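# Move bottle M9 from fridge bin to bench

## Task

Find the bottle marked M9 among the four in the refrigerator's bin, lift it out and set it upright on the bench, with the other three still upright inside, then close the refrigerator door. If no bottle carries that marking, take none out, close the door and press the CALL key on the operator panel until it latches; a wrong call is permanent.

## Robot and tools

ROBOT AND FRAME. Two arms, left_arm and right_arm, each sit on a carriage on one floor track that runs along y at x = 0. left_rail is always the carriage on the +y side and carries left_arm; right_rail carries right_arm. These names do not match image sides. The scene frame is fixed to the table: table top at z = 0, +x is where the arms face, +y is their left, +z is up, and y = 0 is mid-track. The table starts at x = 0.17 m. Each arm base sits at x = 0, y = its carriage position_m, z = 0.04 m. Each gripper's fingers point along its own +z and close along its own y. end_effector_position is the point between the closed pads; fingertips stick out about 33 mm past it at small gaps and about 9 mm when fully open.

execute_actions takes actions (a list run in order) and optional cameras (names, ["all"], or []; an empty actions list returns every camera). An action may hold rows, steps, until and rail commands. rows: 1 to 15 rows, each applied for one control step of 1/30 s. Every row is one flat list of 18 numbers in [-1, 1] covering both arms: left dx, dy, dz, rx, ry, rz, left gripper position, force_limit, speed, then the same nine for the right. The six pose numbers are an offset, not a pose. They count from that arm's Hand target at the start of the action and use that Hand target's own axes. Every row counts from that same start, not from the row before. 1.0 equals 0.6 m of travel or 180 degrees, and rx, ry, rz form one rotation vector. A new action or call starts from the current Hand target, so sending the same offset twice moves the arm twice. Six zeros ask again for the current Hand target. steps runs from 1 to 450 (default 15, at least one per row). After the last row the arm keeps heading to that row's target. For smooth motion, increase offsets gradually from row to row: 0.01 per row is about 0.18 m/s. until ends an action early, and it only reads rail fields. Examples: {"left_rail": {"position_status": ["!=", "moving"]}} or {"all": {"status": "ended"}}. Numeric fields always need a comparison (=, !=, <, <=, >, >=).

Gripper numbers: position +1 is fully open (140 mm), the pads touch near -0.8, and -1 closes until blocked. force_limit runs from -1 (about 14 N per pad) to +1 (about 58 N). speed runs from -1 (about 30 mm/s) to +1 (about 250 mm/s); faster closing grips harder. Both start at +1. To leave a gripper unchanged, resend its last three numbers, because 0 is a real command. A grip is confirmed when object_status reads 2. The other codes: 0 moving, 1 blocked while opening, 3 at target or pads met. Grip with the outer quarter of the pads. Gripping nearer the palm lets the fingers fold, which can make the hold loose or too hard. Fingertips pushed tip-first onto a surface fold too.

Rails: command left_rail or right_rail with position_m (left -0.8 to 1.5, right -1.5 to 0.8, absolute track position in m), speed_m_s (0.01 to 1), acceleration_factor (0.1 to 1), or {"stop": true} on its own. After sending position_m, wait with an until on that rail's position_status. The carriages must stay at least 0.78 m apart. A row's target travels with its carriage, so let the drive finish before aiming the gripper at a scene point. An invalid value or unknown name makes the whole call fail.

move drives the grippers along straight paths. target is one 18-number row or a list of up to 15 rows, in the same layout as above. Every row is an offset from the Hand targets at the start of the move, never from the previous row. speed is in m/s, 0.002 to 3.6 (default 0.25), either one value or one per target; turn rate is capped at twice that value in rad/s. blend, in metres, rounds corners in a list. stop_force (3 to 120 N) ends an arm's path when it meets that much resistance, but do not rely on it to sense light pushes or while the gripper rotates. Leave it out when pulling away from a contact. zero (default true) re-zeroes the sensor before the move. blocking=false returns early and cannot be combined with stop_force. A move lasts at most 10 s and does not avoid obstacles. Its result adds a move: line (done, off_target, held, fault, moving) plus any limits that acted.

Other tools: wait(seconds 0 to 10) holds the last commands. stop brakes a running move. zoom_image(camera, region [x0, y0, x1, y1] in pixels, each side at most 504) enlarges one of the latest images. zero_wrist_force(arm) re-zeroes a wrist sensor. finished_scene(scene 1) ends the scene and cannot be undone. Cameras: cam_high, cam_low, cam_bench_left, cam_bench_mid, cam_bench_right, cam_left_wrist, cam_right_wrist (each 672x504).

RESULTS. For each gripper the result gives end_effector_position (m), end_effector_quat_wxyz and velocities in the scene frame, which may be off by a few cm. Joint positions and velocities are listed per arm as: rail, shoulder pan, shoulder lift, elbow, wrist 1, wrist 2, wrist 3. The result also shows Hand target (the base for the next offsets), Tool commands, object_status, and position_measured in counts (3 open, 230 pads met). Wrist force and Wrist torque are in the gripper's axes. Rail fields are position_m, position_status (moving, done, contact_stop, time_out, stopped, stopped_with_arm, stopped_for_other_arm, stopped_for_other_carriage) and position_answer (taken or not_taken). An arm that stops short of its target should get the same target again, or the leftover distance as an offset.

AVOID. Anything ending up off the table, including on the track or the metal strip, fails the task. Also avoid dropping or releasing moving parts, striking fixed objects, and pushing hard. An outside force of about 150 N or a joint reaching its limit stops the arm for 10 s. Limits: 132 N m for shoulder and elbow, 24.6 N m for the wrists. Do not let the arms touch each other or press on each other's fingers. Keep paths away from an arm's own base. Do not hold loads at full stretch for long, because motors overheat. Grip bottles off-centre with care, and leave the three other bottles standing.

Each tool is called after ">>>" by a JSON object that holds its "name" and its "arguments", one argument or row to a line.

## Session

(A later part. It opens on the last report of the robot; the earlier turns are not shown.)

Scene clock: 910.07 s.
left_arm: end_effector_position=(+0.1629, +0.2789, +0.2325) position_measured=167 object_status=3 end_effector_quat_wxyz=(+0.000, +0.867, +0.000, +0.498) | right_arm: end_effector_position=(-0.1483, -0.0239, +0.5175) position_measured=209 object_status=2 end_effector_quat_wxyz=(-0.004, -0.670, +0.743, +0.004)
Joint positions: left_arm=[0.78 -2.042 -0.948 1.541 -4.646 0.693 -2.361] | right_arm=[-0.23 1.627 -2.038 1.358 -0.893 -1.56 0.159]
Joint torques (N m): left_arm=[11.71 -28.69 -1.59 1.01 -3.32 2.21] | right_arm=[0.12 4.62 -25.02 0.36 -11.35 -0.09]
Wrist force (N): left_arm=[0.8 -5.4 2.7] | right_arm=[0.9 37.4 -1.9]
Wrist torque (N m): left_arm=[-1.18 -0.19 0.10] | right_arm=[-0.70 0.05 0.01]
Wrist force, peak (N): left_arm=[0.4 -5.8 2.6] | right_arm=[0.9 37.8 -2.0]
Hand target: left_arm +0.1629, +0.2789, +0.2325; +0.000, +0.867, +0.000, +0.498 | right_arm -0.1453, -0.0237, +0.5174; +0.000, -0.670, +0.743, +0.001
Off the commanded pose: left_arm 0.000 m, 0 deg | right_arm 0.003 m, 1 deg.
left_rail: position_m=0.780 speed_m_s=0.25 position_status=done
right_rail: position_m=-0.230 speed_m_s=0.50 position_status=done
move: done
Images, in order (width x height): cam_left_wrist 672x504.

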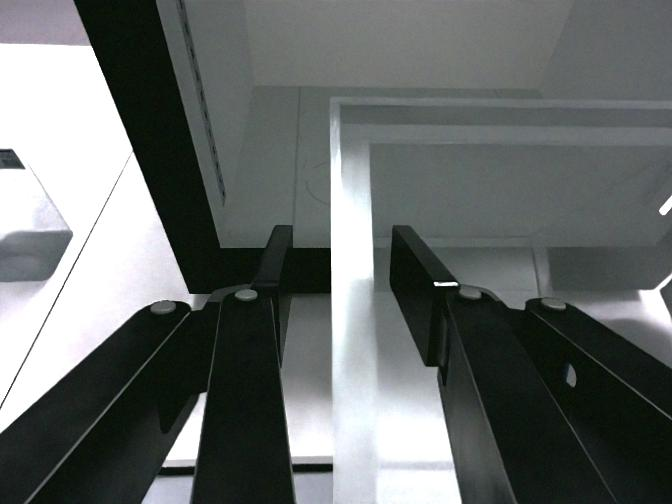

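>>> {"name": "move", "arguments": {
  "target": [0,0.006,0.058,0,0,0,-0.3,-0.2,-0.5,0,0,0,0,0,0,-1,-0.1,-1],
  "speed": 0.05,
  "stop_force": 5
}}

>>> {"name": "execute_actions", "arguments": {
  "actions": [
    {"rows":[[0,0,0,0,0,0,-1,0.2,-1,0,0,0,0,0,0,-1,-0.1,-1]],"steps":80}
  ],
  "cameras": ["cam_left_wrist"]
}}

Scene clock: 916.50 s.
left_arm: end_effector_position=(+0.1929, +0.2753, +0.2149) position_measured=167 object_status=3 end_effector_quat_wxyz=(+0.000, +0.867, +0.000, +0.498) | right_arm: end_effector_position=(-0.1483, -0.0239, +0.5175) position_measured=209 object_status=2 end_effector_quat_wxyz=(-0.004, -0.670, +0.743, +0.004)
Joint positions: left_arm=[0.78 -1.984 -0.928 1.545 -4.728 0.659 -2.286] | right_arm=[-0.23 1.627 -2.038 1.358 -0.893 -1.56 0.159]
Joint torques (N m): left_arm=[12.66 -28.42 -23.7 0.89 -3.43 2.39] | right_arm=[-0.36 4.93 -28 0.43 -11.35 0.78]
Wrist force (N): left_arm=[0.5 -5.1 2.8] | right_arm=[1.0 37.5 -2.0]
Wrist torque (N m): left_arm=[-1.11 -0.13 0.08] | right_arm=[-0.67 0.05 0.02]
Wrist force, peak (N): left_arm=[0.2 -6.0 2.1] | right_arm=[1.0 37.8 -2.0]
Hand target: left_arm +0.1929, +0.2753, +0.2149; +0.000, +0.867, +0.000, +0.498 | right_arm -0.1453, -0.0237, +0.5174; +0.000, -0.670, +0.743, +0.001
Off the commanded pose: left_arm 0.000 m, 0 deg | right_arm 0.003 m, 1 deg.
left_rail: position_m=0.780 speed_m_s=0.25 position_status=done
right_rail: position_m=-0.230 speed_m_s=0.50 position_status=done
move: done

Scene clock: 919.37 s.
left_arm: end_effector_position=(+0.1929, +0.2753, +0.2149) position_measured=203 object_status=2 end_effector_quat_wxyz=(+0.000, +0.867, +0.000, +0.498) | right_arm: end_effector_position=(-0.1483, -0.0239, +0.5175) position_measured=209 object_status=2 end_effector_quat_wxyz=(-0.004, -0.670, +0.743, +0.004)
Joint positions: left_arm=[0.78 -1.984 -0.928 1.545 -4.728 0.659 -2.286] | right_arm=[-0.23 1.627 -2.038 1.358 -0.893 -1.56 0.159]
Joint torques (N m): left_arm=[11.6 -30.61 -11.26 4.88 1.59 2.36] | right_arm=[0.29 4.8 -28.44 -0.15 -11.28 1.13]
Wrist force (N): left_arm=[4.3 -2.1 -4.6] | right_arm=[1.0 37.5 -1.3]
Wrist torque (N m): left_arm=[-2.29 -0.47 -0.49] | right_arm=[-0.65 0.05 0.02]
Wrist force, peak (N): left_arm=[4.8 -2.4 -4.7] | right_arm=[1.0 37.8 -1.6]
Hand target: left_arm +0.1929, +0.2753, +0.2149; +0.000, +0.867, +0.000, +0.498 | right_arm -0.1453, -0.0237, +0.5174; +0.000, -0.670, +0.743, +0.001
Off the commanded pose: left_arm 0.000 m, 0 deg | right_arm 0.003 m, 1 deg.
left_rail: position_m=0.780 speed_m_s=0.25 position_status=done
right_rail: position_m=-0.230 speed_m_s=0.50 position_status=done
Images, in order (width x height): cam_left_wrist 672x504.

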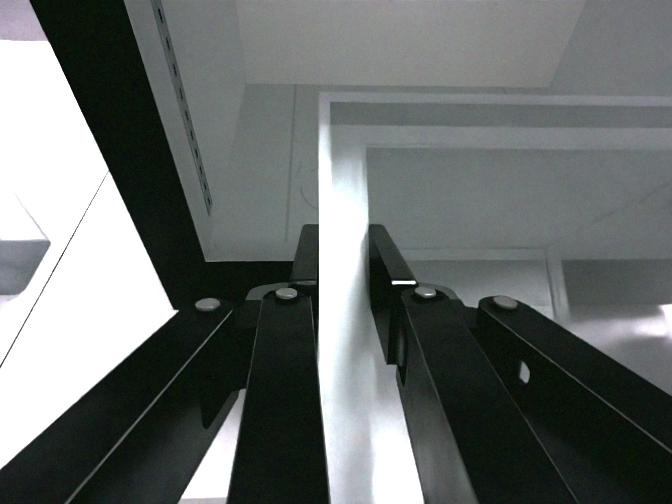

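>>> {"name": "move", "arguments": {
  "target": [
    [0.0,0,-0.05,0,0,0,-1,0.2,-1,0,0,0,0,0,0,-1,-0.1,-1],
    [-0.02,0,-0.25,0,0,0,-1,0.2,-1,0,0,0,0,0,0,-1,-0.1,-1],
    [0.2,0,-0.38,0,0,0,-1,0.2,-1,0,0,0,0,0,0,-1,-0.1,-1]
  ],
  "speed": 0.08,
  "blend": 0.02,
  "cameras": ["cam_left_wrist","cam_bench_left","cam_bench_mid"]
}}

Scene clock: 929.67 s.
left_arm: end_effector_position=(+0.0566, +0.2754, +0.4336) position_measured=255 object_status=3 end_effector_quat_wxyz=(+0.000, +0.867, +0.000, +0.498) | right_arm: end_effector_position=(-0.1483, -0.0239, +0.5175) position_measured=209 object_status=2 end_effector_quat_wxyz=(-0.004, -0.670, +0.743, +0.004)
Joint positions: left_arm=[0.78 -2.215 -1.05 1.182 -4.047 0.808 -2.55] | right_arm=[-0.23 1.627 -2.038 1.358 -0.893 -1.56 0.159]
Joint torques (N m): left_arm=[-1.42 -53.36 -28.92 5.75 -0.05 -2.46] | right_arm=[-0.25 4.83 -28.33 -2.28 -11.36 2.02]
Wrist force (N): left_arm=[-3.2 -4.8 4.3] | right_arm=[1.1 37.7 -2.6]
Wrist torque (N m): left_arm=[-1.03 -0.10 0.24] | right_arm=[-0.65 0.06 0.02]
Wrist force, peak (N): left_arm=[6.7 -4.6 3.6] | right_arm=[1.2 37.9 -2.6]
Hand target: left_arm +0.0567, +0.2754, +0.4336; +0.000, +0.867, +0.000, +0.498 | right_arm -0.1453, -0.0237, +0.5174; +0.000, -0.670, +0.743, +0.001
Off the commanded pose: left_arm 0.000 m, 0 deg | right_arm 0.003 m, 1 deg.
left_rail: position_m=0.780 speed_m_s=0.25 position_status=done
right_rail: position_m=-0.230 speed_m_s=0.50 position_status=done
move: done; blend cut to 0.015 m at target 1
Images, in order (width x height): cam_bench_left 672x504, cam_bench_mid 672x504, cam_left_wrist 672x504.

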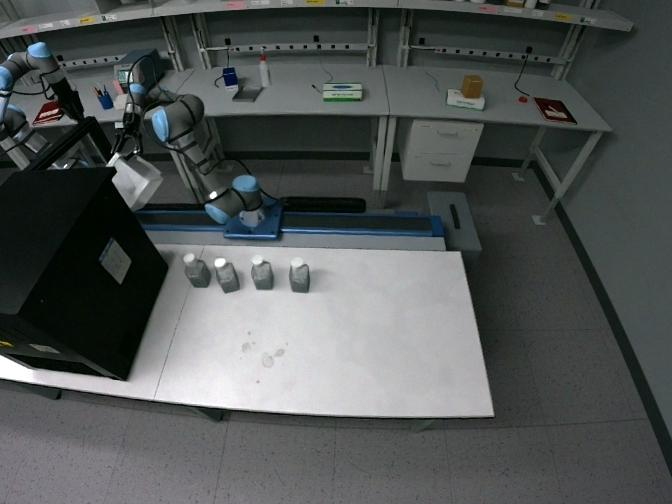

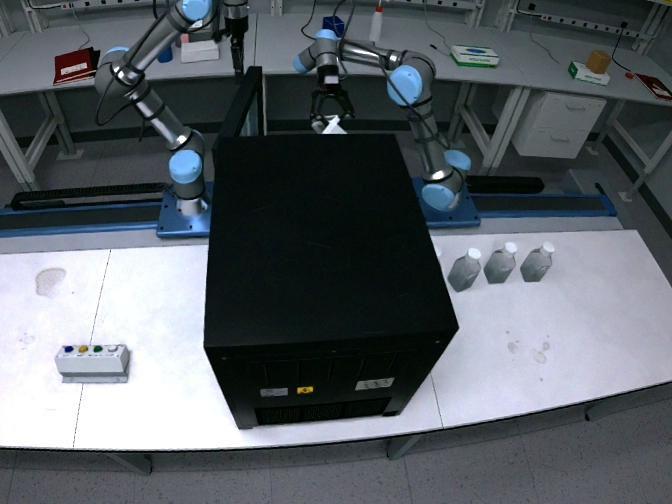

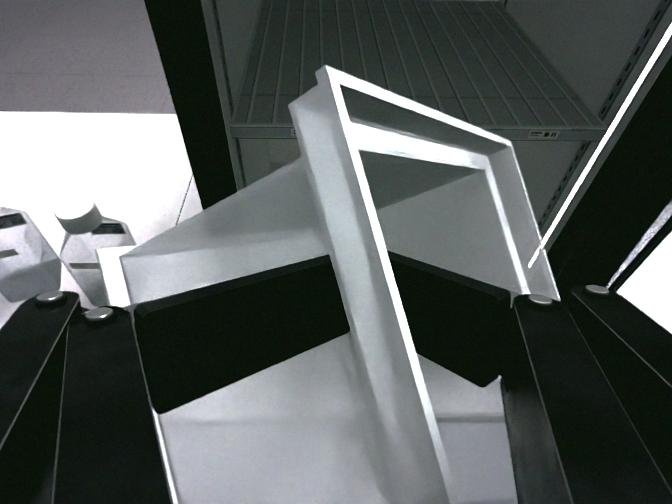

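>>> {"name": "execute_actions", "arguments": {
  "actions": [
    {"left_rail":{"position_m":1.5,"speed_m_s":0.2,"acceleration_factor":0.1},"steps":400,"until":{"left_rail":{"position_status":["!=","moving"]}}}
  ],
  "cameras": ["cam_left_wrist","cam_bench_left"]
}}

Scene clock: 937.70 s.
left_arm: end_effector_position=(+0.0567, +0.9954, +0.4336) position_measured=255 object_status=3 end_effector_quat_wxyz=(+0.000, +0.867, +0.000, +0.498) | right_arm: end_effector_position=(-0.1483, -0.0239, +0.5175) position_measured=209 object_status=2 end_effector_quat_wxyz=(-0.004, -0.670, +0.743, +0.004)
Joint positions: left_arm=[1.5 -2.215 -1.05 1.182 -4.047 0.808 -2.55] | right_arm=[-0.23 1.627 -2.038 1.358 -0.893 -1.56 0.159]
Joint torques (N m): left_arm=[11.05 -34.51 -22.68 5.06 -1.6 -1.31] | right_arm=[-0.47 4.77 -27.87 -2.33 -11.34 2.06]
Wrist force (N): left_arm=[-3.0 -4.3 4.8] | right_arm=[1.3 37.5 -2.7]
Wrist torque (N m): left_arm=[-0.94 -0.12 0.22] | right_arm=[-0.70 0.02 0.02]
Wrist force, peak (N): left_arm=[-3.0 -5.2 4.4] | right_arm=[1.1 37.9 -2.5]
Hand target: left_arm +0.0567, +0.9954, +0.4336; +0.000, +0.867, +0.000, +0.498 | right_arm -0.1453, -0.0237, +0.5174; +0.000, -0.670, +0.743, +0.001
Tool commands: left_gripper/position=-1.0 left_gripper/force_limit=+0.2 left_gripper/speed=-1.0 right_gripper/position=-1.0 right_gripper/force_limit=-0.1 right_gripper/speed=-1.0
Off the commanded pose: left_arm 0.000 m, 0 deg | right_arm 0.003 m, 1 deg.
left_rail: position_m=1.500 speed_m_s=0.20 position_status=done
right_rail: position_m=-0.230 speed_m_s=0.50 position_status=done
Images, in order (width x height): cam_bench_left 672x504, cam_left_wrist 672x504.

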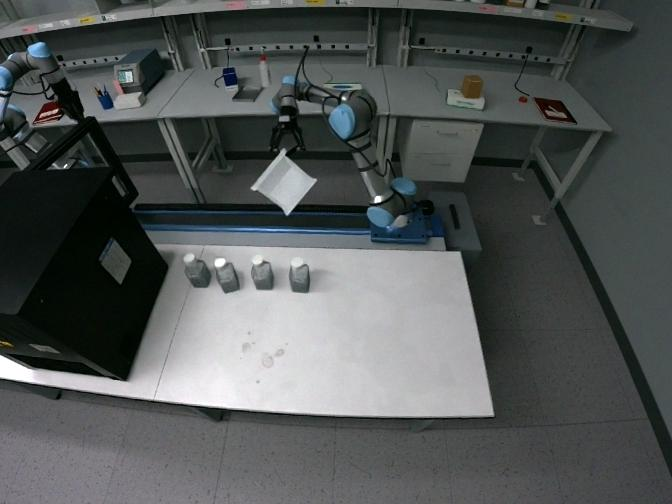

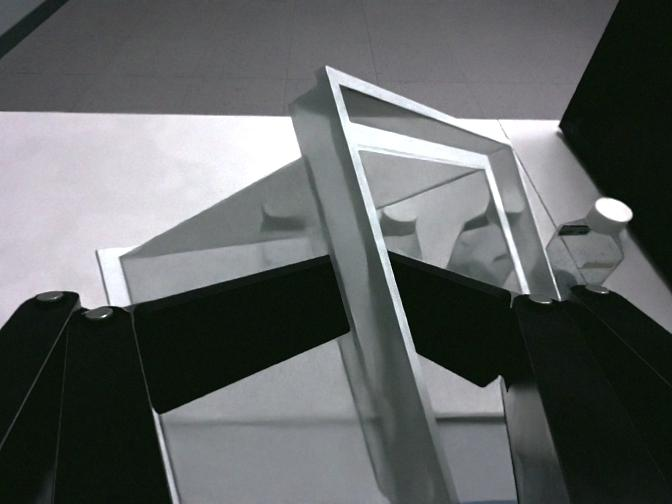

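>>> {"name": "move", "arguments": {
  "target": [
    [0,-0.6,0,0,0,0,-1,0.2,-1,0,0,0,0,0,0,-1,-0.1,-1],
    [0.3,-0.65,0.5,0,0,0,-1,0.2,-1,0,0,0,0,0,0,-1,-0.1,-1]
  ],
  "speed": 0.12,
  "blend": 0.05,
  "cameras": ["cam_left_wrist","cam_bench_left"]
}}

Scene clock: 956.77 s.
left_arm: end_effector_position=(+0.0577, +1.2922, +0.4337) position_measured=255 object_status=3 end_effector_quat_wxyz=(+0.002, +0.868, +0.000, +0.497) | right_arm: end_effector_position=(-0.1483, -0.0239, +0.5175) position_measured=209 object_status=2 end_effector_quat_wxyz=(-0.004, -0.670, +0.743, +0.004)
Joint positions: left_arm=[1.5 -2.833 -1.708 2.013 -3.997 1.303 -2.984] | right_arm=[-0.23 1.627 -2.038 1.358 -0.893 -1.56 0.159]
Joint torques (N m): left_arm=[-1.22 -11.67 -15.4 3.34 -0.48 -0.19] | right_arm=[-0.84 4.98 -27.72 -2.34 -11.28 2.07]
Wrist force (N): left_arm=[-28.0 19.8 -55.5] | right_arm=[1.2 37.5 -2.6]
Wrist torque (N m): left_arm=[3.84 2.26 -2.00] | right_arm=[-0.69 0.03 0.02]
Wrist force, peak (N): left_arm=[-47.4 65.4 -135.8] | right_arm=[1.3 37.9 -2.7]
Hand target: left_arm +0.0577, +1.2922, +0.4337; +0.002, +0.868, +0.000, +0.497 (not the last commanded pose) | right_arm -0.1453, -0.0237, +0.5174; +0.000, -0.670, +0.743, +0.001
Tool commands: left_gripper/position=-1.0 left_gripper/force_limit=+0.2 left_gripper/speed=-1.0 right_gripper/position=-1.0 right_gripper/force_limit=-0.1 right_gripper/speed=-1.0
Off the commanded pose: left_arm 0.361 m, 0 deg | right_arm 0.003 m, 1 deg.
FORCE FAULT: contact force on the left arm reached its limit, and that arm stopped for 10 seconds. The contact can be on any part of that arm, not only on its tool. That arm's remaining commands of this call were not run. That arm's target is now where it stood when the stop ended, not its last command. That arm accepts commands again.
ARM HIT: the left arm struck itself hard.
left_rail: position_m=1.500 speed_m_s=0.20 position_status=done
right_rail: position_m=-0.230 speed_m_s=0.50 position_status=done
move: fault (left_arm); path passed 0 of 2 targets
Images, in order (width x height): cam_bench_left 672x504, cam_left_wrist 672x504.

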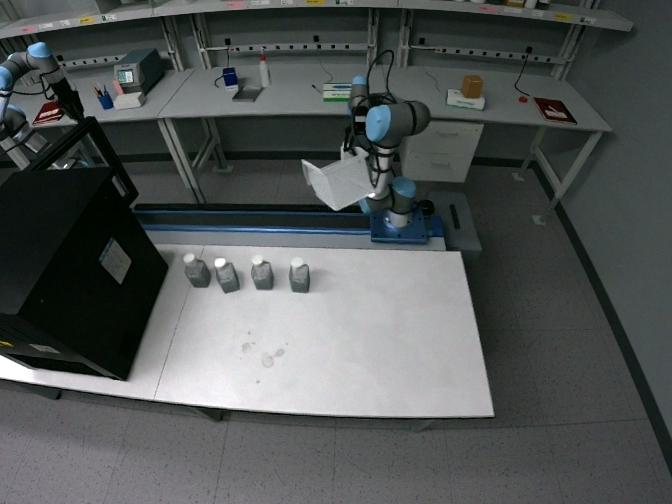

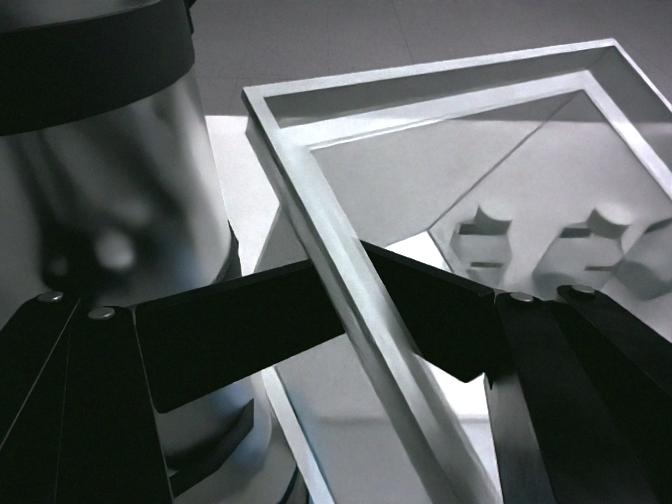

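>>> {"name": "move", "arguments": {
  "target": [
    [0,0.2,0,0,0,0,-1,0.2,-1,0,0,0,0,0,0,-1,-0.1,-1],
    [0.31,0.2,0.48,0,0,0,-1,0.2,-1,0,0,0,0,0,0,-1,-0.1,-1],
    [0.36,-0.05,0.62,0,0,0,-1,0.2,-1,0,0,0,0,0,0,-1,-0.1,-1]
  ],
  "speed": 0.12,
  "blend": 0.05,
  "cameras": ["cam_left_wrist","cam_bench_left"]
}}

Scene clock: 965.60 s.
left_arm: end_effector_position=(+0.4879, +1.3216, +0.4320) position_measured=255 object_status=3 end_effector_quat_wxyz=(+0.002, +0.868, +0.000, +0.497) | right_arm: end_effector_position=(-0.1483, -0.0239, +0.5175) position_measured=209 object_status=2 end_effector_quat_wxyz=(-0.004, -0.670, +0.743, +0.004)
Joint positions: left_arm=[1.5 -1.172 -1.712 1.658 -5.247 0.653 -0.876] | right_arm=[-0.23 1.627 -2.038 1.358 -0.893 -1.56 0.159]
Joint torques (N m): left_arm=[13.35 -29.48 -9.52 -0.84 -0.99 2.39] | right_arm=[-0.52 5.06 -27.56 -2.31 -11.34 2.05]
Wrist force (N): left_arm=[-4.4 -3.2 4.7] | right_arm=[1.2 37.5 -2.8]
Wrist torque (N m): left_arm=[-0.66 0.24 0.20] | right_arm=[-0.69 0.05 0.01]
Wrist force, peak (N): left_arm=[-28.4 19.8 -55.9] | right_arm=[1.2 37.9 -2.7]
Hand target: left_arm +0.4879, +1.3216, +0.4320; +0.002, +0.868, +0.000, +0.497 | right_arm -0.1453, -0.0237, +0.5174; +0.000, -0.670, +0.743, +0.001
Off the commanded pose: left_arm 0.000 m, 0 deg | right_arm 0.003 m, 1 deg.
left_rail: position_m=1.500 speed_m_s=0.20 position_status=done
right_rail: position_m=-0.230 speed_m_s=0.50 position_status=done
move: done
Images, in order (width x height): cam_bench_left 672x504, cam_left_wrist 672x504.

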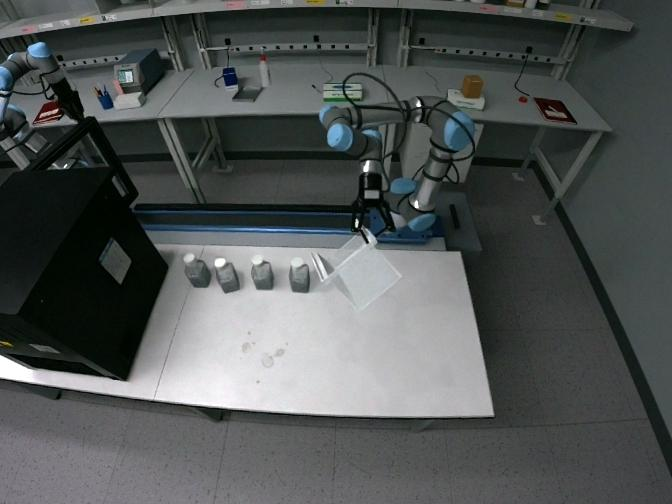

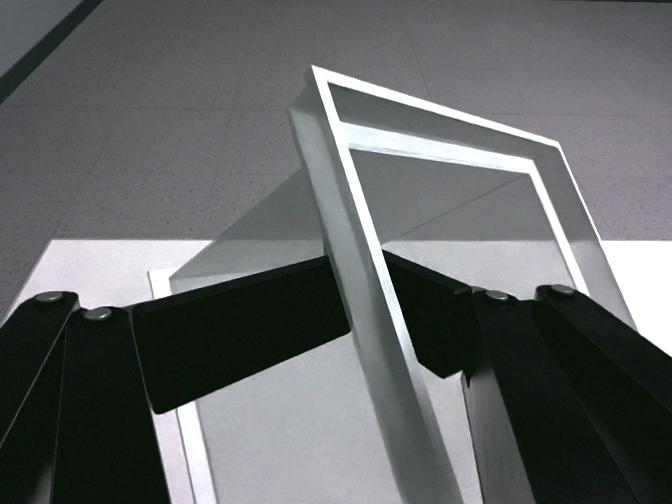

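Lower to contact.

>>> {"name": "move", "arguments": {
  "target": [-0.5,0,0.29,0,0,0,-1,0.2,-1,0,0,0,0,0,0,-1,-0.1,-1],
  "speed": 0.05,
  "stop_force": 5,
  "cameras": ["cam_left_wrist","cam_bench_left"]
}}

Scene clock: 971.67 s.
left_arm: end_effector_position=(+0.4871, +1.3212, +0.2703) position_measured=255 object_status=3 end_effector_quat_wxyz=(+0.002, +0.868, +0.000, +0.497) | right_arm: end_effector_position=(-0.1483, -0.0239, +0.5175) position_measured=209 object_status=2 end_effector_quat_wxyz=(-0.004, -0.670, +0.743, +0.004)
Joint positions: left_arm=[1.5 -1.176 -1.649 2.024 -5.671 0.651 -0.881] | right_arm=[-0.23 1.627 -2.038 1.358 -0.893 -1.56 0.159]
Joint torques (N m): left_arm=[6.97 -30.28 -29.05 3.37 -0.82 2.14] | right_arm=[-0.5 4.92 -27.36 -2.35 -11.36 2.08]
Wrist force (N): left_arm=[-4.3 -3.2 4.6] | right_arm=[1.3 37.5 -2.6]
Wrist torque (N m): left_arm=[-0.65 0.23 0.28] | right_arm=[-0.69 0.02 0.01]
Wrist force, peak (N): left_arm=[-4.7 -3.6 5.2] | right_arm=[1.2 37.8 -2.6]
Hand target: left_arm +0.4871, +1.3212, +0.2703; +0.002, +0.868, +0.000, +0.497 (not the last commanded pose) | right_arm -0.1453, -0.0237, +0.5174; +0.000, -0.670, +0.743, +0.001
Off the commanded pose: left_arm 0.185 m, 0 deg | right_arm 0.003 m, 1 deg.
left_rail: position_m=1.500 speed_m_s=0.20 position_status=done
right_rail: position_m=-0.230 speed_m_s=0.50 position_status=done
move: contact (left_arm)
Images, in order (width x height): cam_bench_left 672x504, cam_left_wrist 672x504.

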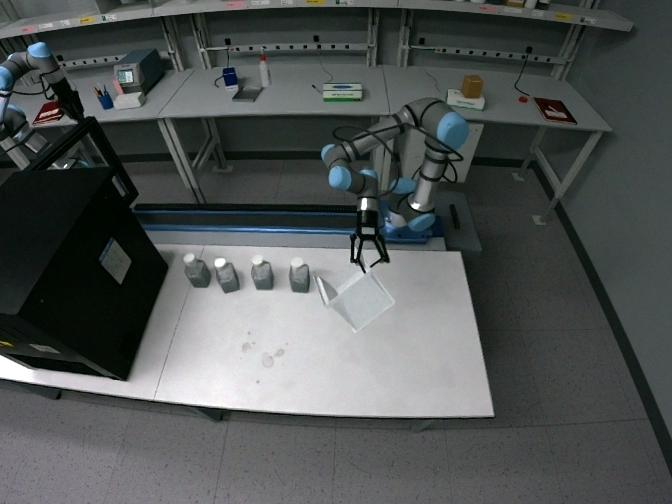

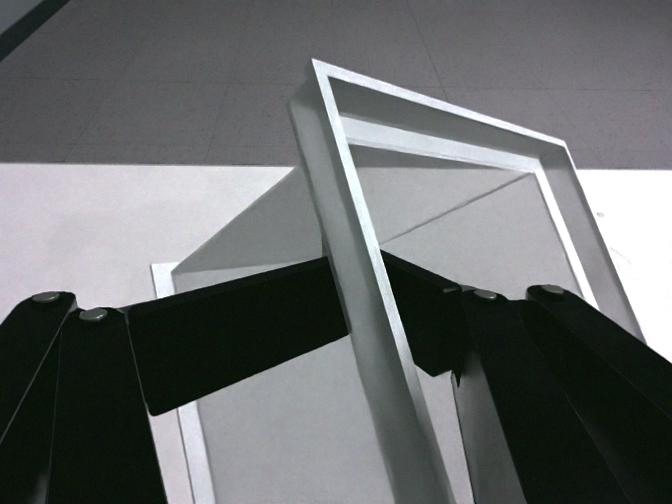

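>>> {"name": "move", "arguments": {
  "target": [-0.25,0,0.144,0,0,0,-1,0.2,-1,0,0,0,0,0,0,-1,-0.1,-1],
  "speed": 0.03,
  "stop_force": 7,
  "cameras": ["cam_left_wrist","cam_bench_left"]
}}

Scene clock: 975.73 s.
left_arm: end_effector_position=(+0.4871, +1.3212, +0.2685) position_measured=255 object_status=3 end_effector_quat_wxyz=(+0.002, +0.868, +0.000, +0.497) | right_arm: end_effector_position=(-0.1483, -0.0239, +0.5175) position_measured=209 object_status=2 end_effector_quat_wxyz=(-0.004, -0.670, +0.743, +0.004)
Joint positions: left_arm=[1.5 -1.176 -1.648 2.028 -5.677 0.651 -0.881] | right_arm=[-0.23 1.627 -2.038 1.358 -0.893 -1.56 0.159]
Joint torques (N m): left_arm=[-0.16 -30.74 -28.94 3.41 -0.58 -0.31] | right_arm=[-0.44 4.66 -27.27 -2.35 -11.33 2.04]
Wrist force (N): left_arm=[-3.1 -3.7 4.3] | right_arm=[1.2 37.6 -2.6]
Wrist torque (N m): left_arm=[-0.71 0.18 0.26] | right_arm=[-0.68 0.04 0.02]
Wrist force, peak (N): left_arm=[5.3 -6.3 0.6] | right_arm=[1.3 37.8 -2.6]
Hand target: left_arm +0.4871, +1.3212, +0.2686; +0.002, +0.868, +0.000, +0.497 (not the last commanded pose) | right_arm -0.1453, -0.0237, +0.5174; +0.000, -0.670, +0.743, +0.001
Off the commanded pose: left_arm 0.171 m, 0 deg | right_arm 0.003 m, 1 deg.
left_rail: position_m=1.500 speed_m_s=0.20 position_status=done
right_rail: position_m=-0.230 speed_m_s=0.50 position_status=done
move: contact (left_arm)
Images, in order (width x height): cam_bench_left 672x504, cam_left_wrist 672x504.

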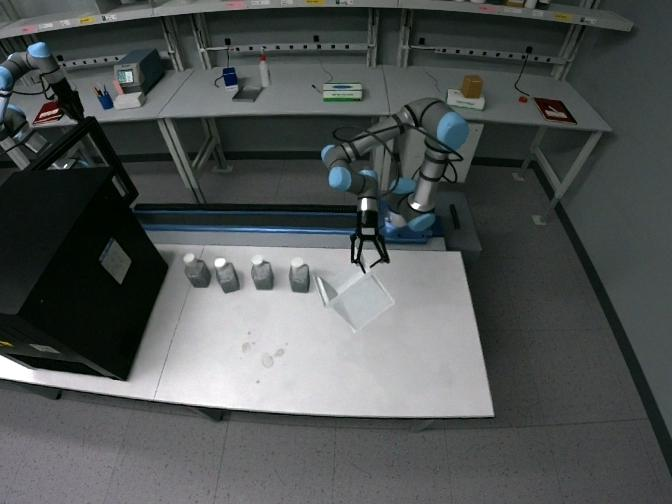

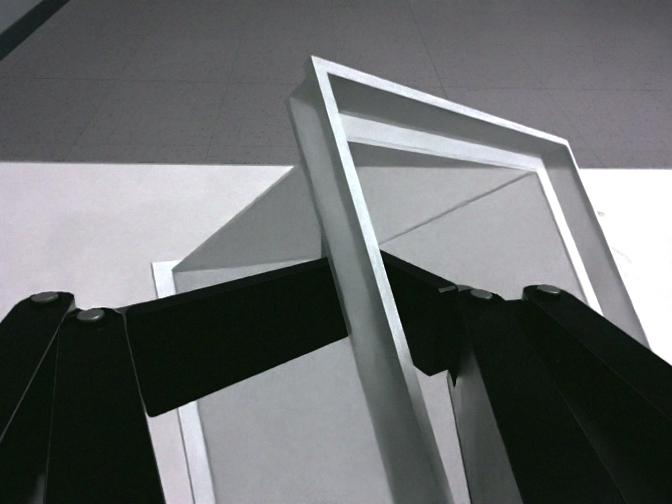

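>>> {"name": "move", "arguments": {
  "target": [-0.14,0,0.08,0,0,0,-1,0.2,-1,0,0,0,0,0,0,-1,-0.1,-1],
  "speed": 0.025,
  "stop_force": 20,
  "cameras": ["cam_left_wrist","cam_bench_left"]
}}

Scene clock: 982.57 s.
left_arm: end_effector_position=(+0.4860, +1.3208, +0.1718) position_measured=255 object_status=3 end_effector_quat_wxyz=(+0.002, +0.868, +0.000, +0.497) | right_arm: end_effector_position=(-0.1483, -0.0239, +0.5175) position_measured=209 object_status=2 end_effector_quat_wxyz=(-0.004, -0.670, +0.743, +0.004)
Joint positions: left_arm=[1.5 -1.18 -1.516 2.184 -5.961 0.649 -0.887] | right_arm=[-0.23 1.627 -2.038 1.358 -0.893 -1.56 0.159]
Joint torques (N m): left_arm=[-4.03 -3.53 -1.76 -0.59 -1.49 2.86] | right_arm=[-0.59 4.64 -27.04 -2.35 -11.29 2.08]
Wrist force (N): left_arm=[3.6 -6.0 1.9] | right_arm=[1.4 37.6 -2.6]
Wrist torque (N m): left_arm=[-1.09 -0.40 -0.36] | right_arm=[-0.68 -0.01 0.02]
Wrist force, peak (N): left_arm=[14.4 -10.0 -3.6] | right_arm=[1.1 37.9 -2.5]
Hand target: left_arm +0.4860, +1.3209, +0.1718; +0.002, +0.868, +0.000, +0.497 | right_arm -0.1453, -0.0237, +0.5174; +0.000, -0.670, +0.743, +0.001
Off the commanded pose: left_arm 0.000 m, 0 deg | right_arm 0.003 m, 1 deg.
left_rail: position_m=1.500 speed_m_s=0.20 position_status=done
right_rail: position_m=-0.230 speed_m_s=0.50 position_status=done
move: done
Images, in order (width x height): cam_bench_left 672x504, cam_left_wrist 672x504.

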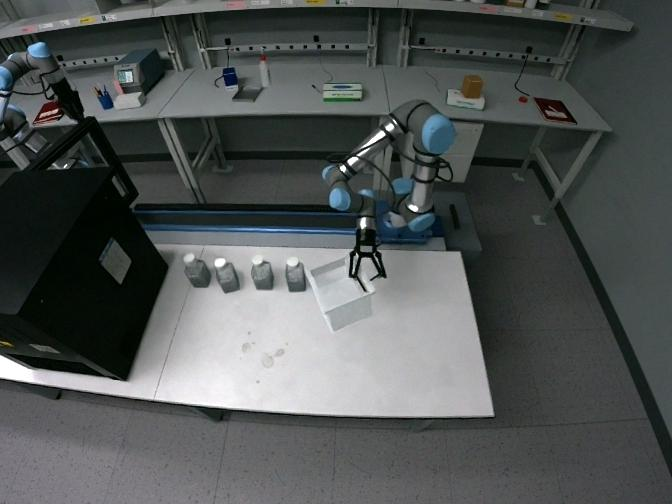

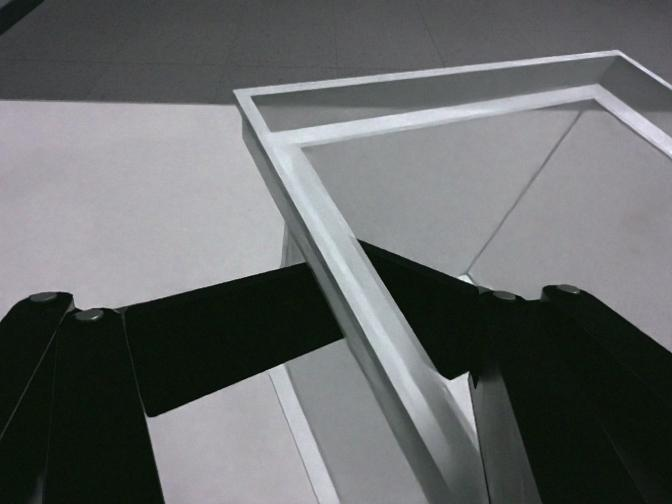

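>>> {"name": "execute_actions", "arguments": {
  "actions": [
    {"rows":[[0,0,0,0,0,0,0.3,-0.2,-1,0,0,0,0,0,0,-1,-0.1,-1]],"steps":90}
  ]
}}

>>> {"name": "move", "arguments": {
  "target": [
    [0,0,-0.12,0,0,0,0.3,-0.2,-1,0,0,0,0,0,0,-1,-0.1,-1],
    [0.2,0,-0.15,0,0,0,0.3,-0.2,-1,0,0,0,0,0,0,-1,-0.1,-1]
  ],
  "speed": 0.15,
  "cameras": ["cam_left_wrist","cam_bench_left"]
}}

Scene clock: 989.87 s.
left_arm: end_effector_position=(+0.4860, +1.3209, +0.1718) position_measured=91 object_status=0 end_effector_quat_wxyz=(+0.002, +0.868, +0.000, +0.497) | right_arm: end_effector_position=(-0.1483, -0.0239, +0.5175) position_measured=209 object_status=2 end_effector_quat_wxyz=(-0.004, -0.670, +0.743, +0.004)
Joint positions: left_arm=[1.5 -1.18 -1.516 2.184 -5.961 0.649 -0.887] | right_arm=[-0.23 1.627 -2.038 1.358 -0.893 -1.56 0.159]
Joint torques (N m): left_arm=[9.37 -25.97 -13.64 2.15 -3.27 -2.23] | right_arm=[0.05 4.6 -26.83 -2.4 -11.29 2.15]
Wrist force (N): left_arm=[0.4 -3.0 3.0] | right_arm=[1.1 37.6 -2.6]
Wrist torque (N m): left_arm=[-0.67 -0.08 0.15] | right_arm=[-0.68 0.06 0.01]
Wrist force, peak (N): left_arm=[4.1 -6.3 2.0] | right_arm=[1.4 37.8 -2.7]
Hand target: left_arm +0.4860, +1.3209, +0.1718; +0.002, +0.868, +0.000, +0.497 | right_arm -0.1453, -0.0237, +0.5174; +0.000, -0.670, +0.743, +0.001
Off the commanded pose: left_arm 0.000 m, 0 deg | right_arm 0.003 m, 1 deg.
left_rail: position_m=1.500 speed_m_s=0.20 position_status=done
right_rail: position_m=-0.230 speed_m_s=0.50 position_status=done

Scene clock: 992.27 s.
left_arm: end_effector_position=(+0.4690, +1.3214, +0.3209) position_measured=91 object_status=3 end_effector_quat_wxyz=(+0.002, +0.868, +0.000, +0.497) | right_arm: end_effector_position=(-0.1483, -0.0239, +0.5175) position_measured=209 object_status=2 end_effector_quat_wxyz=(-0.004, -0.670, +0.743, +0.004)
Joint positions: left_arm=[1.5 -1.246 -1.713 1.963 -5.465 0.615 -0.982] | right_arm=[-0.23 1.627 -2.038 1.358 -0.893 -1.56 0.159]
Joint torques (N m): left_arm=[11.76 -0.36 -28.04 3.68 -0.16 2.26] | right_arm=[-0.16 4.9 -27.04 -2.35 -11.22 2.03]
Wrist force (N): left_arm=[0.2 -2.7 2.9] | right_arm=[1.3 37.7 -2.7]
Wrist torque (N m): left_arm=[-0.59 -0.03 0.10] | right_arm=[-0.66 0.02 0.02]
Wrist force, peak (N): left_arm=[0.0 -2.6 4.0] | right_arm=[1.2 37.8 -2.7]
Hand target: left_arm +0.4690, +1.3214, +0.3208; +0.002, +0.868, +0.000, +0.497 | right_arm -0.1453, -0.0237, +0.5174; +0.000, -0.670, +0.743, +0.001
Off the commanded pose: left_arm 0.000 m, 0 deg | right_arm 0.003 m, 1 deg.
left_rail: position_m=1.500 speed_m_s=0.20 position_status=done
right_rail: position_m=-0.230 speed_m_s=0.50 position_status=done
move: done
Images, in order (width x height): cam_bench_left 672x504, cam_left_wrist 672x504.

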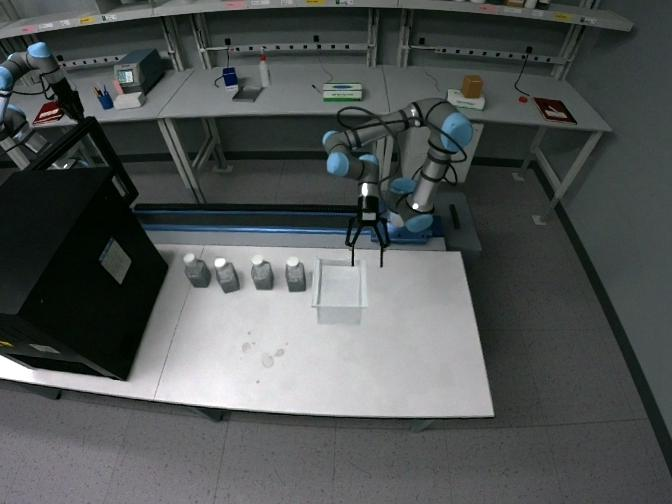

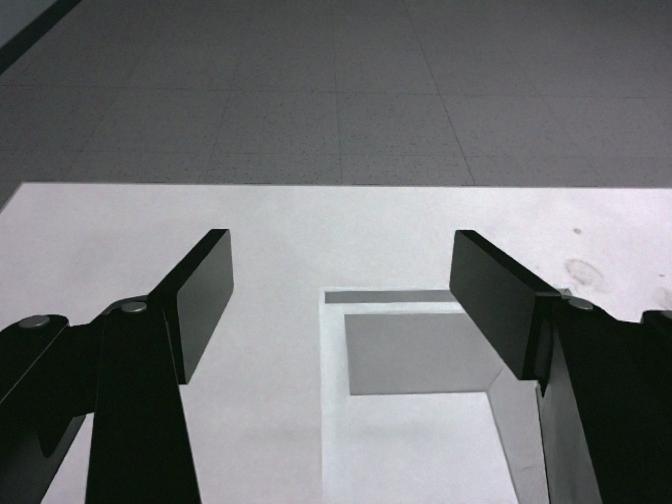

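>>> {"name": "move", "arguments": {
  "target": [
    [0.1,0.2,-0.3,0,0.05,0,-0.1,-0.2,-0.5,0,0,0,0,0,0,-1,-0.1,-1],
    [-0.4,0.45,-0.418,0,0.111,0,-0.1,-0.2,-0.5,0,0,0,0,0,0,-1,-0.1,-1]
  ],
  "speed": 0.2,
  "blend": 0.05,
  "cameras": ["cam_left_wrist"]
}}

Scene clock: 1003.27 s.
left_arm: end_effector_position=(+0.1310, +1.0515, +0.2415) position_measured=141 object_status=3 end_effector_quat_wxyz=(+0.002, +0.768, +0.001, +0.640) | right_arm: end_effector_position=(-0.1483, -0.0239, +0.5175) position_measured=209 object_status=2 end_effector_quat_wxyz=(-0.004, -0.670, +0.743, +0.004)
Joint positions: left_arm=[1.5 -2.224 -0.873 1.855 -4.417 0.673 -2.913] | right_arm=[-0.23 1.627 -2.038 1.358 -0.893 -1.56 0.159]
Joint torques (N m): left_arm=[-14.03 -24.93 -18.64 4.17 0.99 -2.58] | right_arm=[-0.6 4.59 -26.72 -2.31 -11.35 2.12]
Wrist force (N): left_arm=[0.6 -3.2 2.6] | right_arm=[1.1 37.6 -2.6]
Wrist torque (N m): left_arm=[-0.77 -0.07 0.22] | right_arm=[-0.67 0.06 0.02]
Wrist force, peak (N): left_arm=[-0.3 -3.7 4.3] | right_arm=[1.1 37.9 -2.6]
Hand target: left_arm +0.1310, +1.0515, +0.2415; +0.002, +0.768, +0.001, +0.640 | right_arm -0.1453, -0.0237, +0.5174; +0.000, -0.670, +0.743, +0.001
Off the commanded pose: left_arm 0.000 m, 0 deg | right_arm 0.003 m, 1 deg.
left_rail: position_m=1.500 speed_m_s=0.20 position_status=done
right_rail: position_m=-0.230 speed_m_s=0.50 position_status=done
move: done
Images, in order (width x height): cam_left_wrist 672x504.

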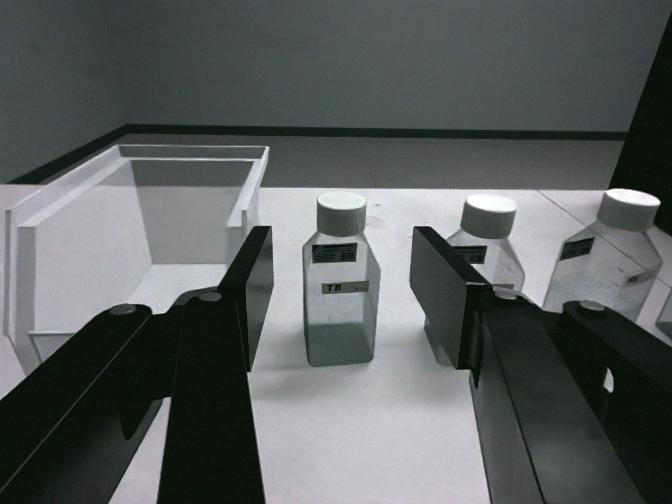

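>>> {"name": "move", "arguments": {
  "target": [
    [-0.04,0,0.25,0,0,0,-0.17,-0.2,-0.5,0,0,0,0,0,0,-1,-0.1,-1],
    [-0.04,0,0.3,0,0,0,-0.17,-0.2,-0.5,0,0,0,0,0,0,-1,-0.1,-1]
  ],
  "speed": 0.12,
  "cameras": ["cam_left_wrist"]
}}

Scene clock: 1011.20 s.
left_arm: end_effector_position=(+0.3037, +1.0511, +0.1854) position_measured=150 object_status=3 end_effector_quat_wxyz=(+0.002, +0.768, +0.001, +0.640) | right_arm: end_effector_position=(-0.1483, -0.0239, +0.5175) position_measured=209 object_status=2 end_effector_quat_wxyz=(-0.004, -0.670, +0.743, +0.004)
Joint positions: left_arm=[1.5 -1.878 -0.79 1.881 -4.781 0.354 -2.625] | right_arm=[-0.23 1.627 -2.038 1.358 -0.893 -1.56 0.159]
Joint torques (N m): left_arm=[11.73 -28.82 -17.7 -0.02 -2.83 2.2] | right_arm=[-0.47 4.76 -26.62 -2.41 -11.32 2.04]
Wrist force (N): left_arm=[0.7 -3.5 2.5] | right_arm=[1.3 37.5 -2.5]
Wrist torque (N m): left_arm=[-0.81 -0.14 0.13] | right_arm=[-0.69 0.02 0.02]
Wrist force, peak (N): left_arm=[0.6 -3.6 3.4] | right_arm=[1.2 37.8 -2.8]
Hand target: left_arm +0.3037, +1.0511, +0.1854; +0.002, +0.768, +0.001, +0.640 | right_arm -0.1453, -0.0237, +0.5174; +0.000, -0.670, +0.743, +0.001
Off the commanded pose: left_arm 0.000 m, 0 deg | right_arm 0.003 m, 1 deg.
left_rail: position_m=1.500 speed_m_s=0.20 position_status=done
right_rail: position_m=-0.230 speed_m_s=0.50 position_status=done
move: done
Images, in order (width x height): cam_left_wrist 672x504.

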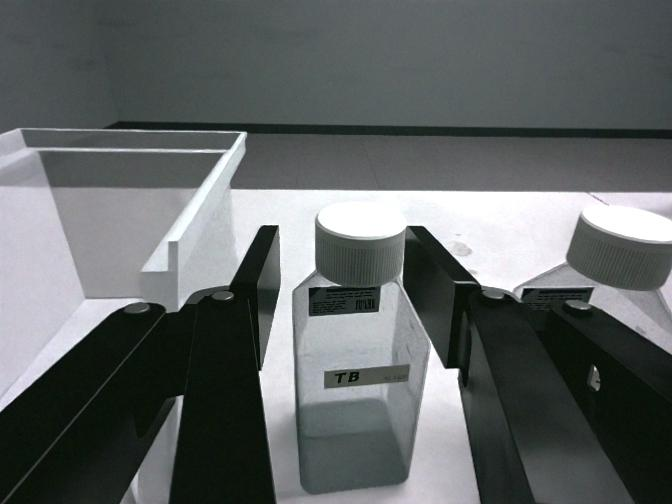

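>>> {"name": "move", "arguments": {
  "target": [
    [-0.006,0.016,0.008,0,0,0,-0.17,-0.2,-0.5,0,0,0,0,0,0,-1,-0.1,-1],
    [-0.006,0.016,0.07,0,0,0,-0.17,-0.2,-0.5,0,0,0,0,0,0,-1,-0.1,-1]
  ],
  "speed": 0.06,
  "stop_force": 6
}}

>>> {"name": "execute_actions", "arguments": {
  "actions": [
    {"rows":[[0,0,0,0,0,0,-1,0.1,-1,0,0,0,0,0,0,-1,-0.1,-1]],"steps":80}
  ],
  "cameras": ["cam_left_wrist"]
}}

Scene clock: 1016.83 s.
left_arm: end_effector_position=(+0.3444, +1.0414, +0.1743) position_measured=150 object_status=3 end_effector_quat_wxyz=(+0.002, +0.768, +0.001, +0.640) | right_arm: end_effector_position=(-0.1483, -0.0239, +0.5175) position_measured=209 object_status=2 end_effector_quat_wxyz=(-0.004, -0.670, +0.743, +0.004)
Joint positions: left_arm=[1.5 -1.781 -0.758 1.802 -4.909 0.276 -2.44] | right_arm=[-0.23 1.627 -2.038 1.358 -0.893 -1.56 0.159]
Joint torques (N m): left_arm=[11.13 -54.87 -18.03 0.25 -3.2 2.47] | right_arm=[-0.62 4.79 -26.22 -2.23 -11.3 2.07]
Wrist force (N): left_arm=[0.4 -3.2 2.4] | right_arm=[1.1 37.6 -2.5]
Wrist torque (N m): left_arm=[-0.77 -0.06 0.15] | right_arm=[-0.66 0.05 0.02]
Wrist force, peak (N): left_arm=[0.3 -3.5 3.4] | right_arm=[1.3 37.9 -2.6]
Hand target: left_arm +0.3444, +1.0414, +0.1743; +0.002, +0.768, +0.001, +0.640 | right_arm -0.1453, -0.0237, +0.5174; +0.000, -0.670, +0.743, +0.001
Off the commanded pose: left_arm 0.000 m, 0 deg | right_arm 0.003 m, 1 deg.
left_rail: position_m=1.500 speed_m_s=0.20 position_status=done
right_rail: position_m=-0.230 speed_m_s=0.50 position_status=done
move: done

Scene clock: 1019.70 s.
left_arm: end_effector_position=(+0.3444, +1.0414, +0.1743) position_measured=163 object_status=2 end_effector_quat_wxyz=(+0.002, +0.768, +0.001, +0.640) | right_arm: end_effector_position=(-0.1483, -0.0239, +0.5175) position_measured=209 object_status=2 end_effector_quat_wxyz=(-0.004, -0.670, +0.743, +0.004)
Joint positions: left_arm=[1.5 -1.781 -0.758 1.802 -4.909 0.276 -2.44] | right_arm=[-0.23 1.627 -2.038 1.358 -0.893 -1.56 0.159]
Joint torques (N m): left_arm=[12.13 -48.63 -13.4 0.35 0.59 2.31] | right_arm=[-0.25 4.98 -27.02 -2.34 -11.32 2.19]
Wrist force (N): left_arm=[3.3 -1.6 1.5] | right_arm=[1.3 37.7 -2.6]
Wrist torque (N m): left_arm=[-0.91 -0.05 0.07] | right_arm=[-0.65 0.02 0.01]
Wrist force, peak (N): left_arm=[0.6 -3.6 2.8] | right_arm=[1.2 37.9 -2.6]
Hand target: left_arm +0.3444, +1.0414, +0.1743; +0.002, +0.768, +0.001, +0.640 | right_arm -0.1453, -0.0237, +0.5174; +0.000, -0.670, +0.743, +0.001
Off the commanded pose: left_arm 0.000 m, 0 deg | right_arm 0.003 m, 1 deg.
left_rail: position_m=1.500 speed_m_s=0.20 position_status=done
right_rail: position_m=-0.230 speed_m_s=0.50 position_status=done
Images, in order (width x height): cam_left_wrist 672x504.

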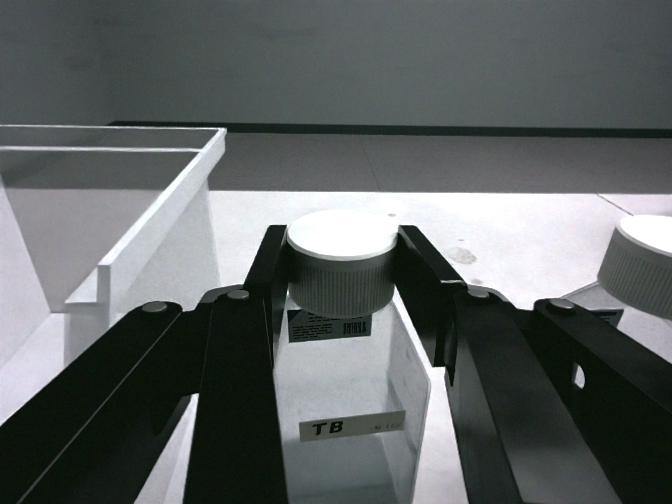

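>>> {"name": "move", "arguments": {
  "target": [
    [0.21,0,-0.04,0,0,0,-1,0.1,-1,0,0,0,0,0,0,-1,-0.1,-1],
    [0.185,0,-0.56,0,0,0,-1,0.1,-1,0,0,0,0,0,0,-1,-0.1,-1]
  ],
  "speed": 0.15,
  "blend": 0.03
}}

>>> {"name": "execute_actions", "arguments": {
  "actions": [
    {"left_rail":{"position_m":0.625,"speed_m_s":0.3,"acceleration_factor":0.25},"steps":300,"until":{"left_rail":{"position_status":["!=","moving"]}}}
  ],
  "cameras": ["cam_left_wrist"]
}}

Scene clock: 1029.97 s.
left_arm: end_effector_position=(+0.0340, +1.0423, +0.3441) position_measured=163 object_status=2 end_effector_quat_wxyz=(+0.002, +0.768, +0.001, +0.640) | right_arm: end_effector_position=(-0.1483, -0.0239, +0.5175) position_measured=209 object_status=2 end_effector_quat_wxyz=(-0.004, -0.670, +0.743, +0.004)
Joint positions: left_arm=[1.5 -2.361 -0.975 1.669 -4.088 0.805 -2.968] | right_arm=[-0.23 1.627 -2.038 1.358 -0.893 -1.56 0.159]
Joint torques (N m): left_arm=[-13.76 -28.05 -23.79 5.29 1.03 -2.55] | right_arm=[-0.27 4.75 -26.39 -2.37 -11.29 2.02]
Wrist force (N): left_arm=[-3.1 -3.3 3.3] | right_arm=[1.2 37.5 -2.6]
Wrist torque (N m): left_arm=[-0.78 -0.18 0.23] | right_arm=[-0.70 0.04 0.01]
Wrist force, peak (N): left_arm=[-5.1 -3.5 3.6] | right_arm=[1.2 37.9 -2.6]
Hand target: left_arm +0.0339, +1.0423, +0.3441; +0.002, +0.768, +0.001, +0.640 | right_arm -0.1453, -0.0237, +0.5174; +0.000, -0.670, +0.743, +0.001
Off the commanded pose: left_arm 0.000 m, 0 deg | right_arm 0.003 m, 1 deg.
left_rail: position_m=1.500 speed_m_s=0.20 position_status=done
right_rail: position_m=-0.230 speed_m_s=0.50 position_status=done
move: done

Scene clock: 1033.97 s.
left_arm: end_effector_position=(+0.0339, +0.1673, +0.3441) position_measured=163 object_status=2 end_effector_quat_wxyz=(+0.002, +0.768, +0.001, +0.640) | right_arm: end_effector_position=(-0.1483, -0.0239, +0.5175) position_measured=209 object_status=2 end_effector_quat_wxyz=(-0.004, -0.670, +0.743, +0.004)
Joint positions: left_arm=[0.625 -2.361 -0.975 1.669 -4.088 0.805 -2.968] | right_arm=[-0.23 1.627 -2.038 1.358 -0.893 -1.56 0.159]
Joint torques (N m): left_arm=[-10.18 -36.75 -15.52 2.68 -1.27 -2.38] | right_arm=[-0.6 4.99 -25.96 -2.23 -11.29 2.1]
Wrist force (N): left_arm=[-3.1 -3.7 3.1] | right_arm=[1.3 37.6 -2.6]
Wrist torque (N m): left_arm=[-0.87 -0.18 0.23] | right_arm=[-0.68 0.01 0.02]
Wrist force, peak (N): left_arm=[-3.1 -4.4 3.8] | right_arm=[1.1 38.0 -2.5]
Hand target: left_arm +0.0339, +0.1673, +0.3441; +0.002, +0.768, +0.001, +0.640 | right_arm -0.1453, -0.0237, +0.5174; +0.000, -0.670, +0.743, +0.001
Tool commands: left_gripper/position=-1.0 left_gripper/force_limit=+0.1 left_gripper/speed=-1.0 right_gripper/position=-1.0 right_gripper/force_limit=-0.1 right_gripper/speed=-1.0
Off the commanded pose: left_arm 0.000 m, 0 deg | right_arm 0.003 m, 1 deg.
left_rail: position_m=0.625 speed_m_s=0.30 position_status=done
right_rail: position_m=-0.230 speed_m_s=0.50 position_status=done
Images, in order (width x height): cam_left_wrist 672x504.

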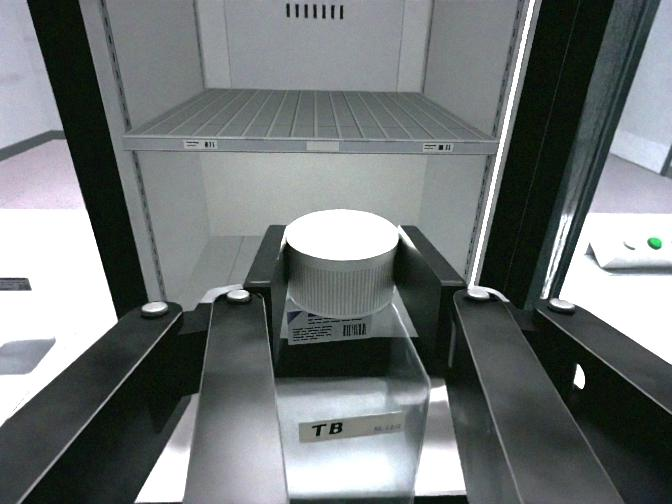

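>>> {"name": "move", "arguments": {
  "target": [-0.088,0,0.185,0,0,0,-1,0.1,-1,0,0,0,0,0,0,-1,-0.1,-1],
  "speed": 0.12
}}

>>> {"name": "move", "arguments": {
  "target": [0.073,0,0.398,0,0,0,-1,0.1,-1,0,0,0,0,0,0,-1,-0.1,-1],
  "speed": 0.05,
  "stop_force": 7,
  "cameras": ["cam_left_wrist"]
}}

Scene clock: 1044.33 s.
left_arm: end_effector_position=(+0.1335, +0.1670, +0.2722) position_measured=163 object_status=2 end_effector_quat_wxyz=(+0.002, +0.768, +0.001, +0.640) | right_arm: end_effector_position=(-0.1483, -0.0239, +0.5175) position_measured=209 object_status=2 end_effector_quat_wxyz=(-0.004, -0.670, +0.743, +0.004)
Joint positions: left_arm=[0.625 -2.207 -0.921 1.824 -4.344 0.657 -2.905] | right_arm=[-0.23 1.627 -2.038 1.358 -0.893 -1.56 0.159]
Joint torques (N m): left_arm=[11.17 -26.33 1.26 0.88 -2.69 2.49] | right_arm=[-0.5 4.82 -25.94 -2.33 -11.27 2.11]
Wrist force (N): left_arm=[-3.6 -3.3 3.1] | right_arm=[1.1 37.5 -2.5]
Wrist torque (N m): left_arm=[-0.79 -0.09 0.13] | right_arm=[-0.70 0.05 0.01]
Wrist force, peak (N): left_arm=[-4.0 -3.5 4.4] | right_arm=[1.1 37.9 -2.6]
Hand target: left_arm +0.1336, +0.1670, +0.2721; +0.002, +0.768, +0.001, +0.640 | right_arm -0.1453, -0.0237, +0.5174; +0.000, -0.670, +0.743, +0.001
Off the commanded pose: left_arm 0.000 m, 0 deg | right_arm 0.003 m, 1 deg.
left_rail: position_m=0.625 speed_m_s=0.30 position_status=done
right_rail: position_m=-0.230 speed_m_s=0.50 position_status=done
move: done

Scene clock: 1050.20 s.
left_arm: end_effector_position=(+0.3764, +0.1667, +0.2722) position_measured=163 object_status=2 end_effector_quat_wxyz=(+0.002, +0.768, +0.001, +0.640) | right_arm: end_effector_position=(-0.1483, -0.0239, +0.5175) position_measured=209 object_status=2 end_effector_quat_wxyz=(-0.004, -0.670, +0.743, +0.004)
Joint positions: left_arm=[0.625 -1.71 -0.948 1.74 -4.862 0.227 -2.23] | right_arm=[-0.23 1.627 -2.038 1.358 -0.893 -1.56 0.159]
Joint torques (N m): left_arm=[11.77 -53.68 -22.38 0.82 -4.65 2.31] | right_arm=[-1.03 4.91 -25.93 -2.33 -11.34 2.14]
Wrist force (N): left_arm=[-3.5 -3.2 2.9] | right_arm=[1.4 37.6 -2.6]
Wrist torque (N m): left_arm=[-0.74 -0.11 0.14] | right_arm=[-0.68 0.00 0.02]
Wrist force, peak (N): left_arm=[-3.2 -3.7 3.8] | right_arm=[1.1 38.0 -2.5]
Hand target: left_arm +0.3764, +0.1667, +0.2722; +0.002, +0.768, +0.001, +0.640 | right_arm -0.1453, -0.0237, +0.5174; +0.000, -0.670, +0.743, +0.001
Off the commanded pose: left_arm 0.000 m, 0 deg | right_arm 0.003 m, 1 deg.
left_rail: position_m=0.625 speed_m_s=0.30 position_status=done
right_rail: position_m=-0.230 speed_m_s=0.50 position_status=done
move: done
Images, in order (width x height): cam_left_wrist 672x504.

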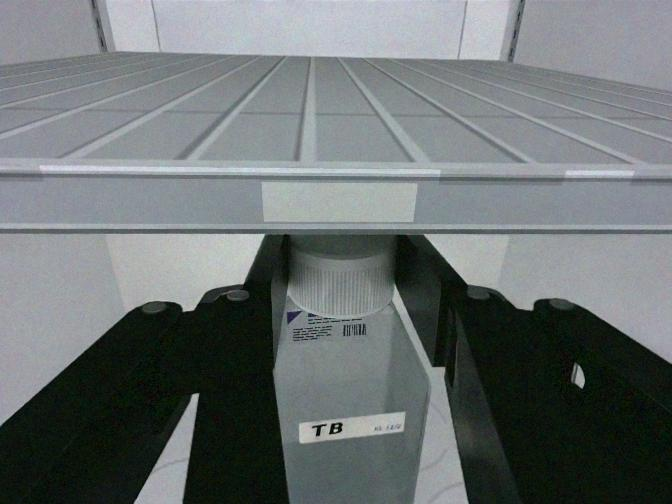

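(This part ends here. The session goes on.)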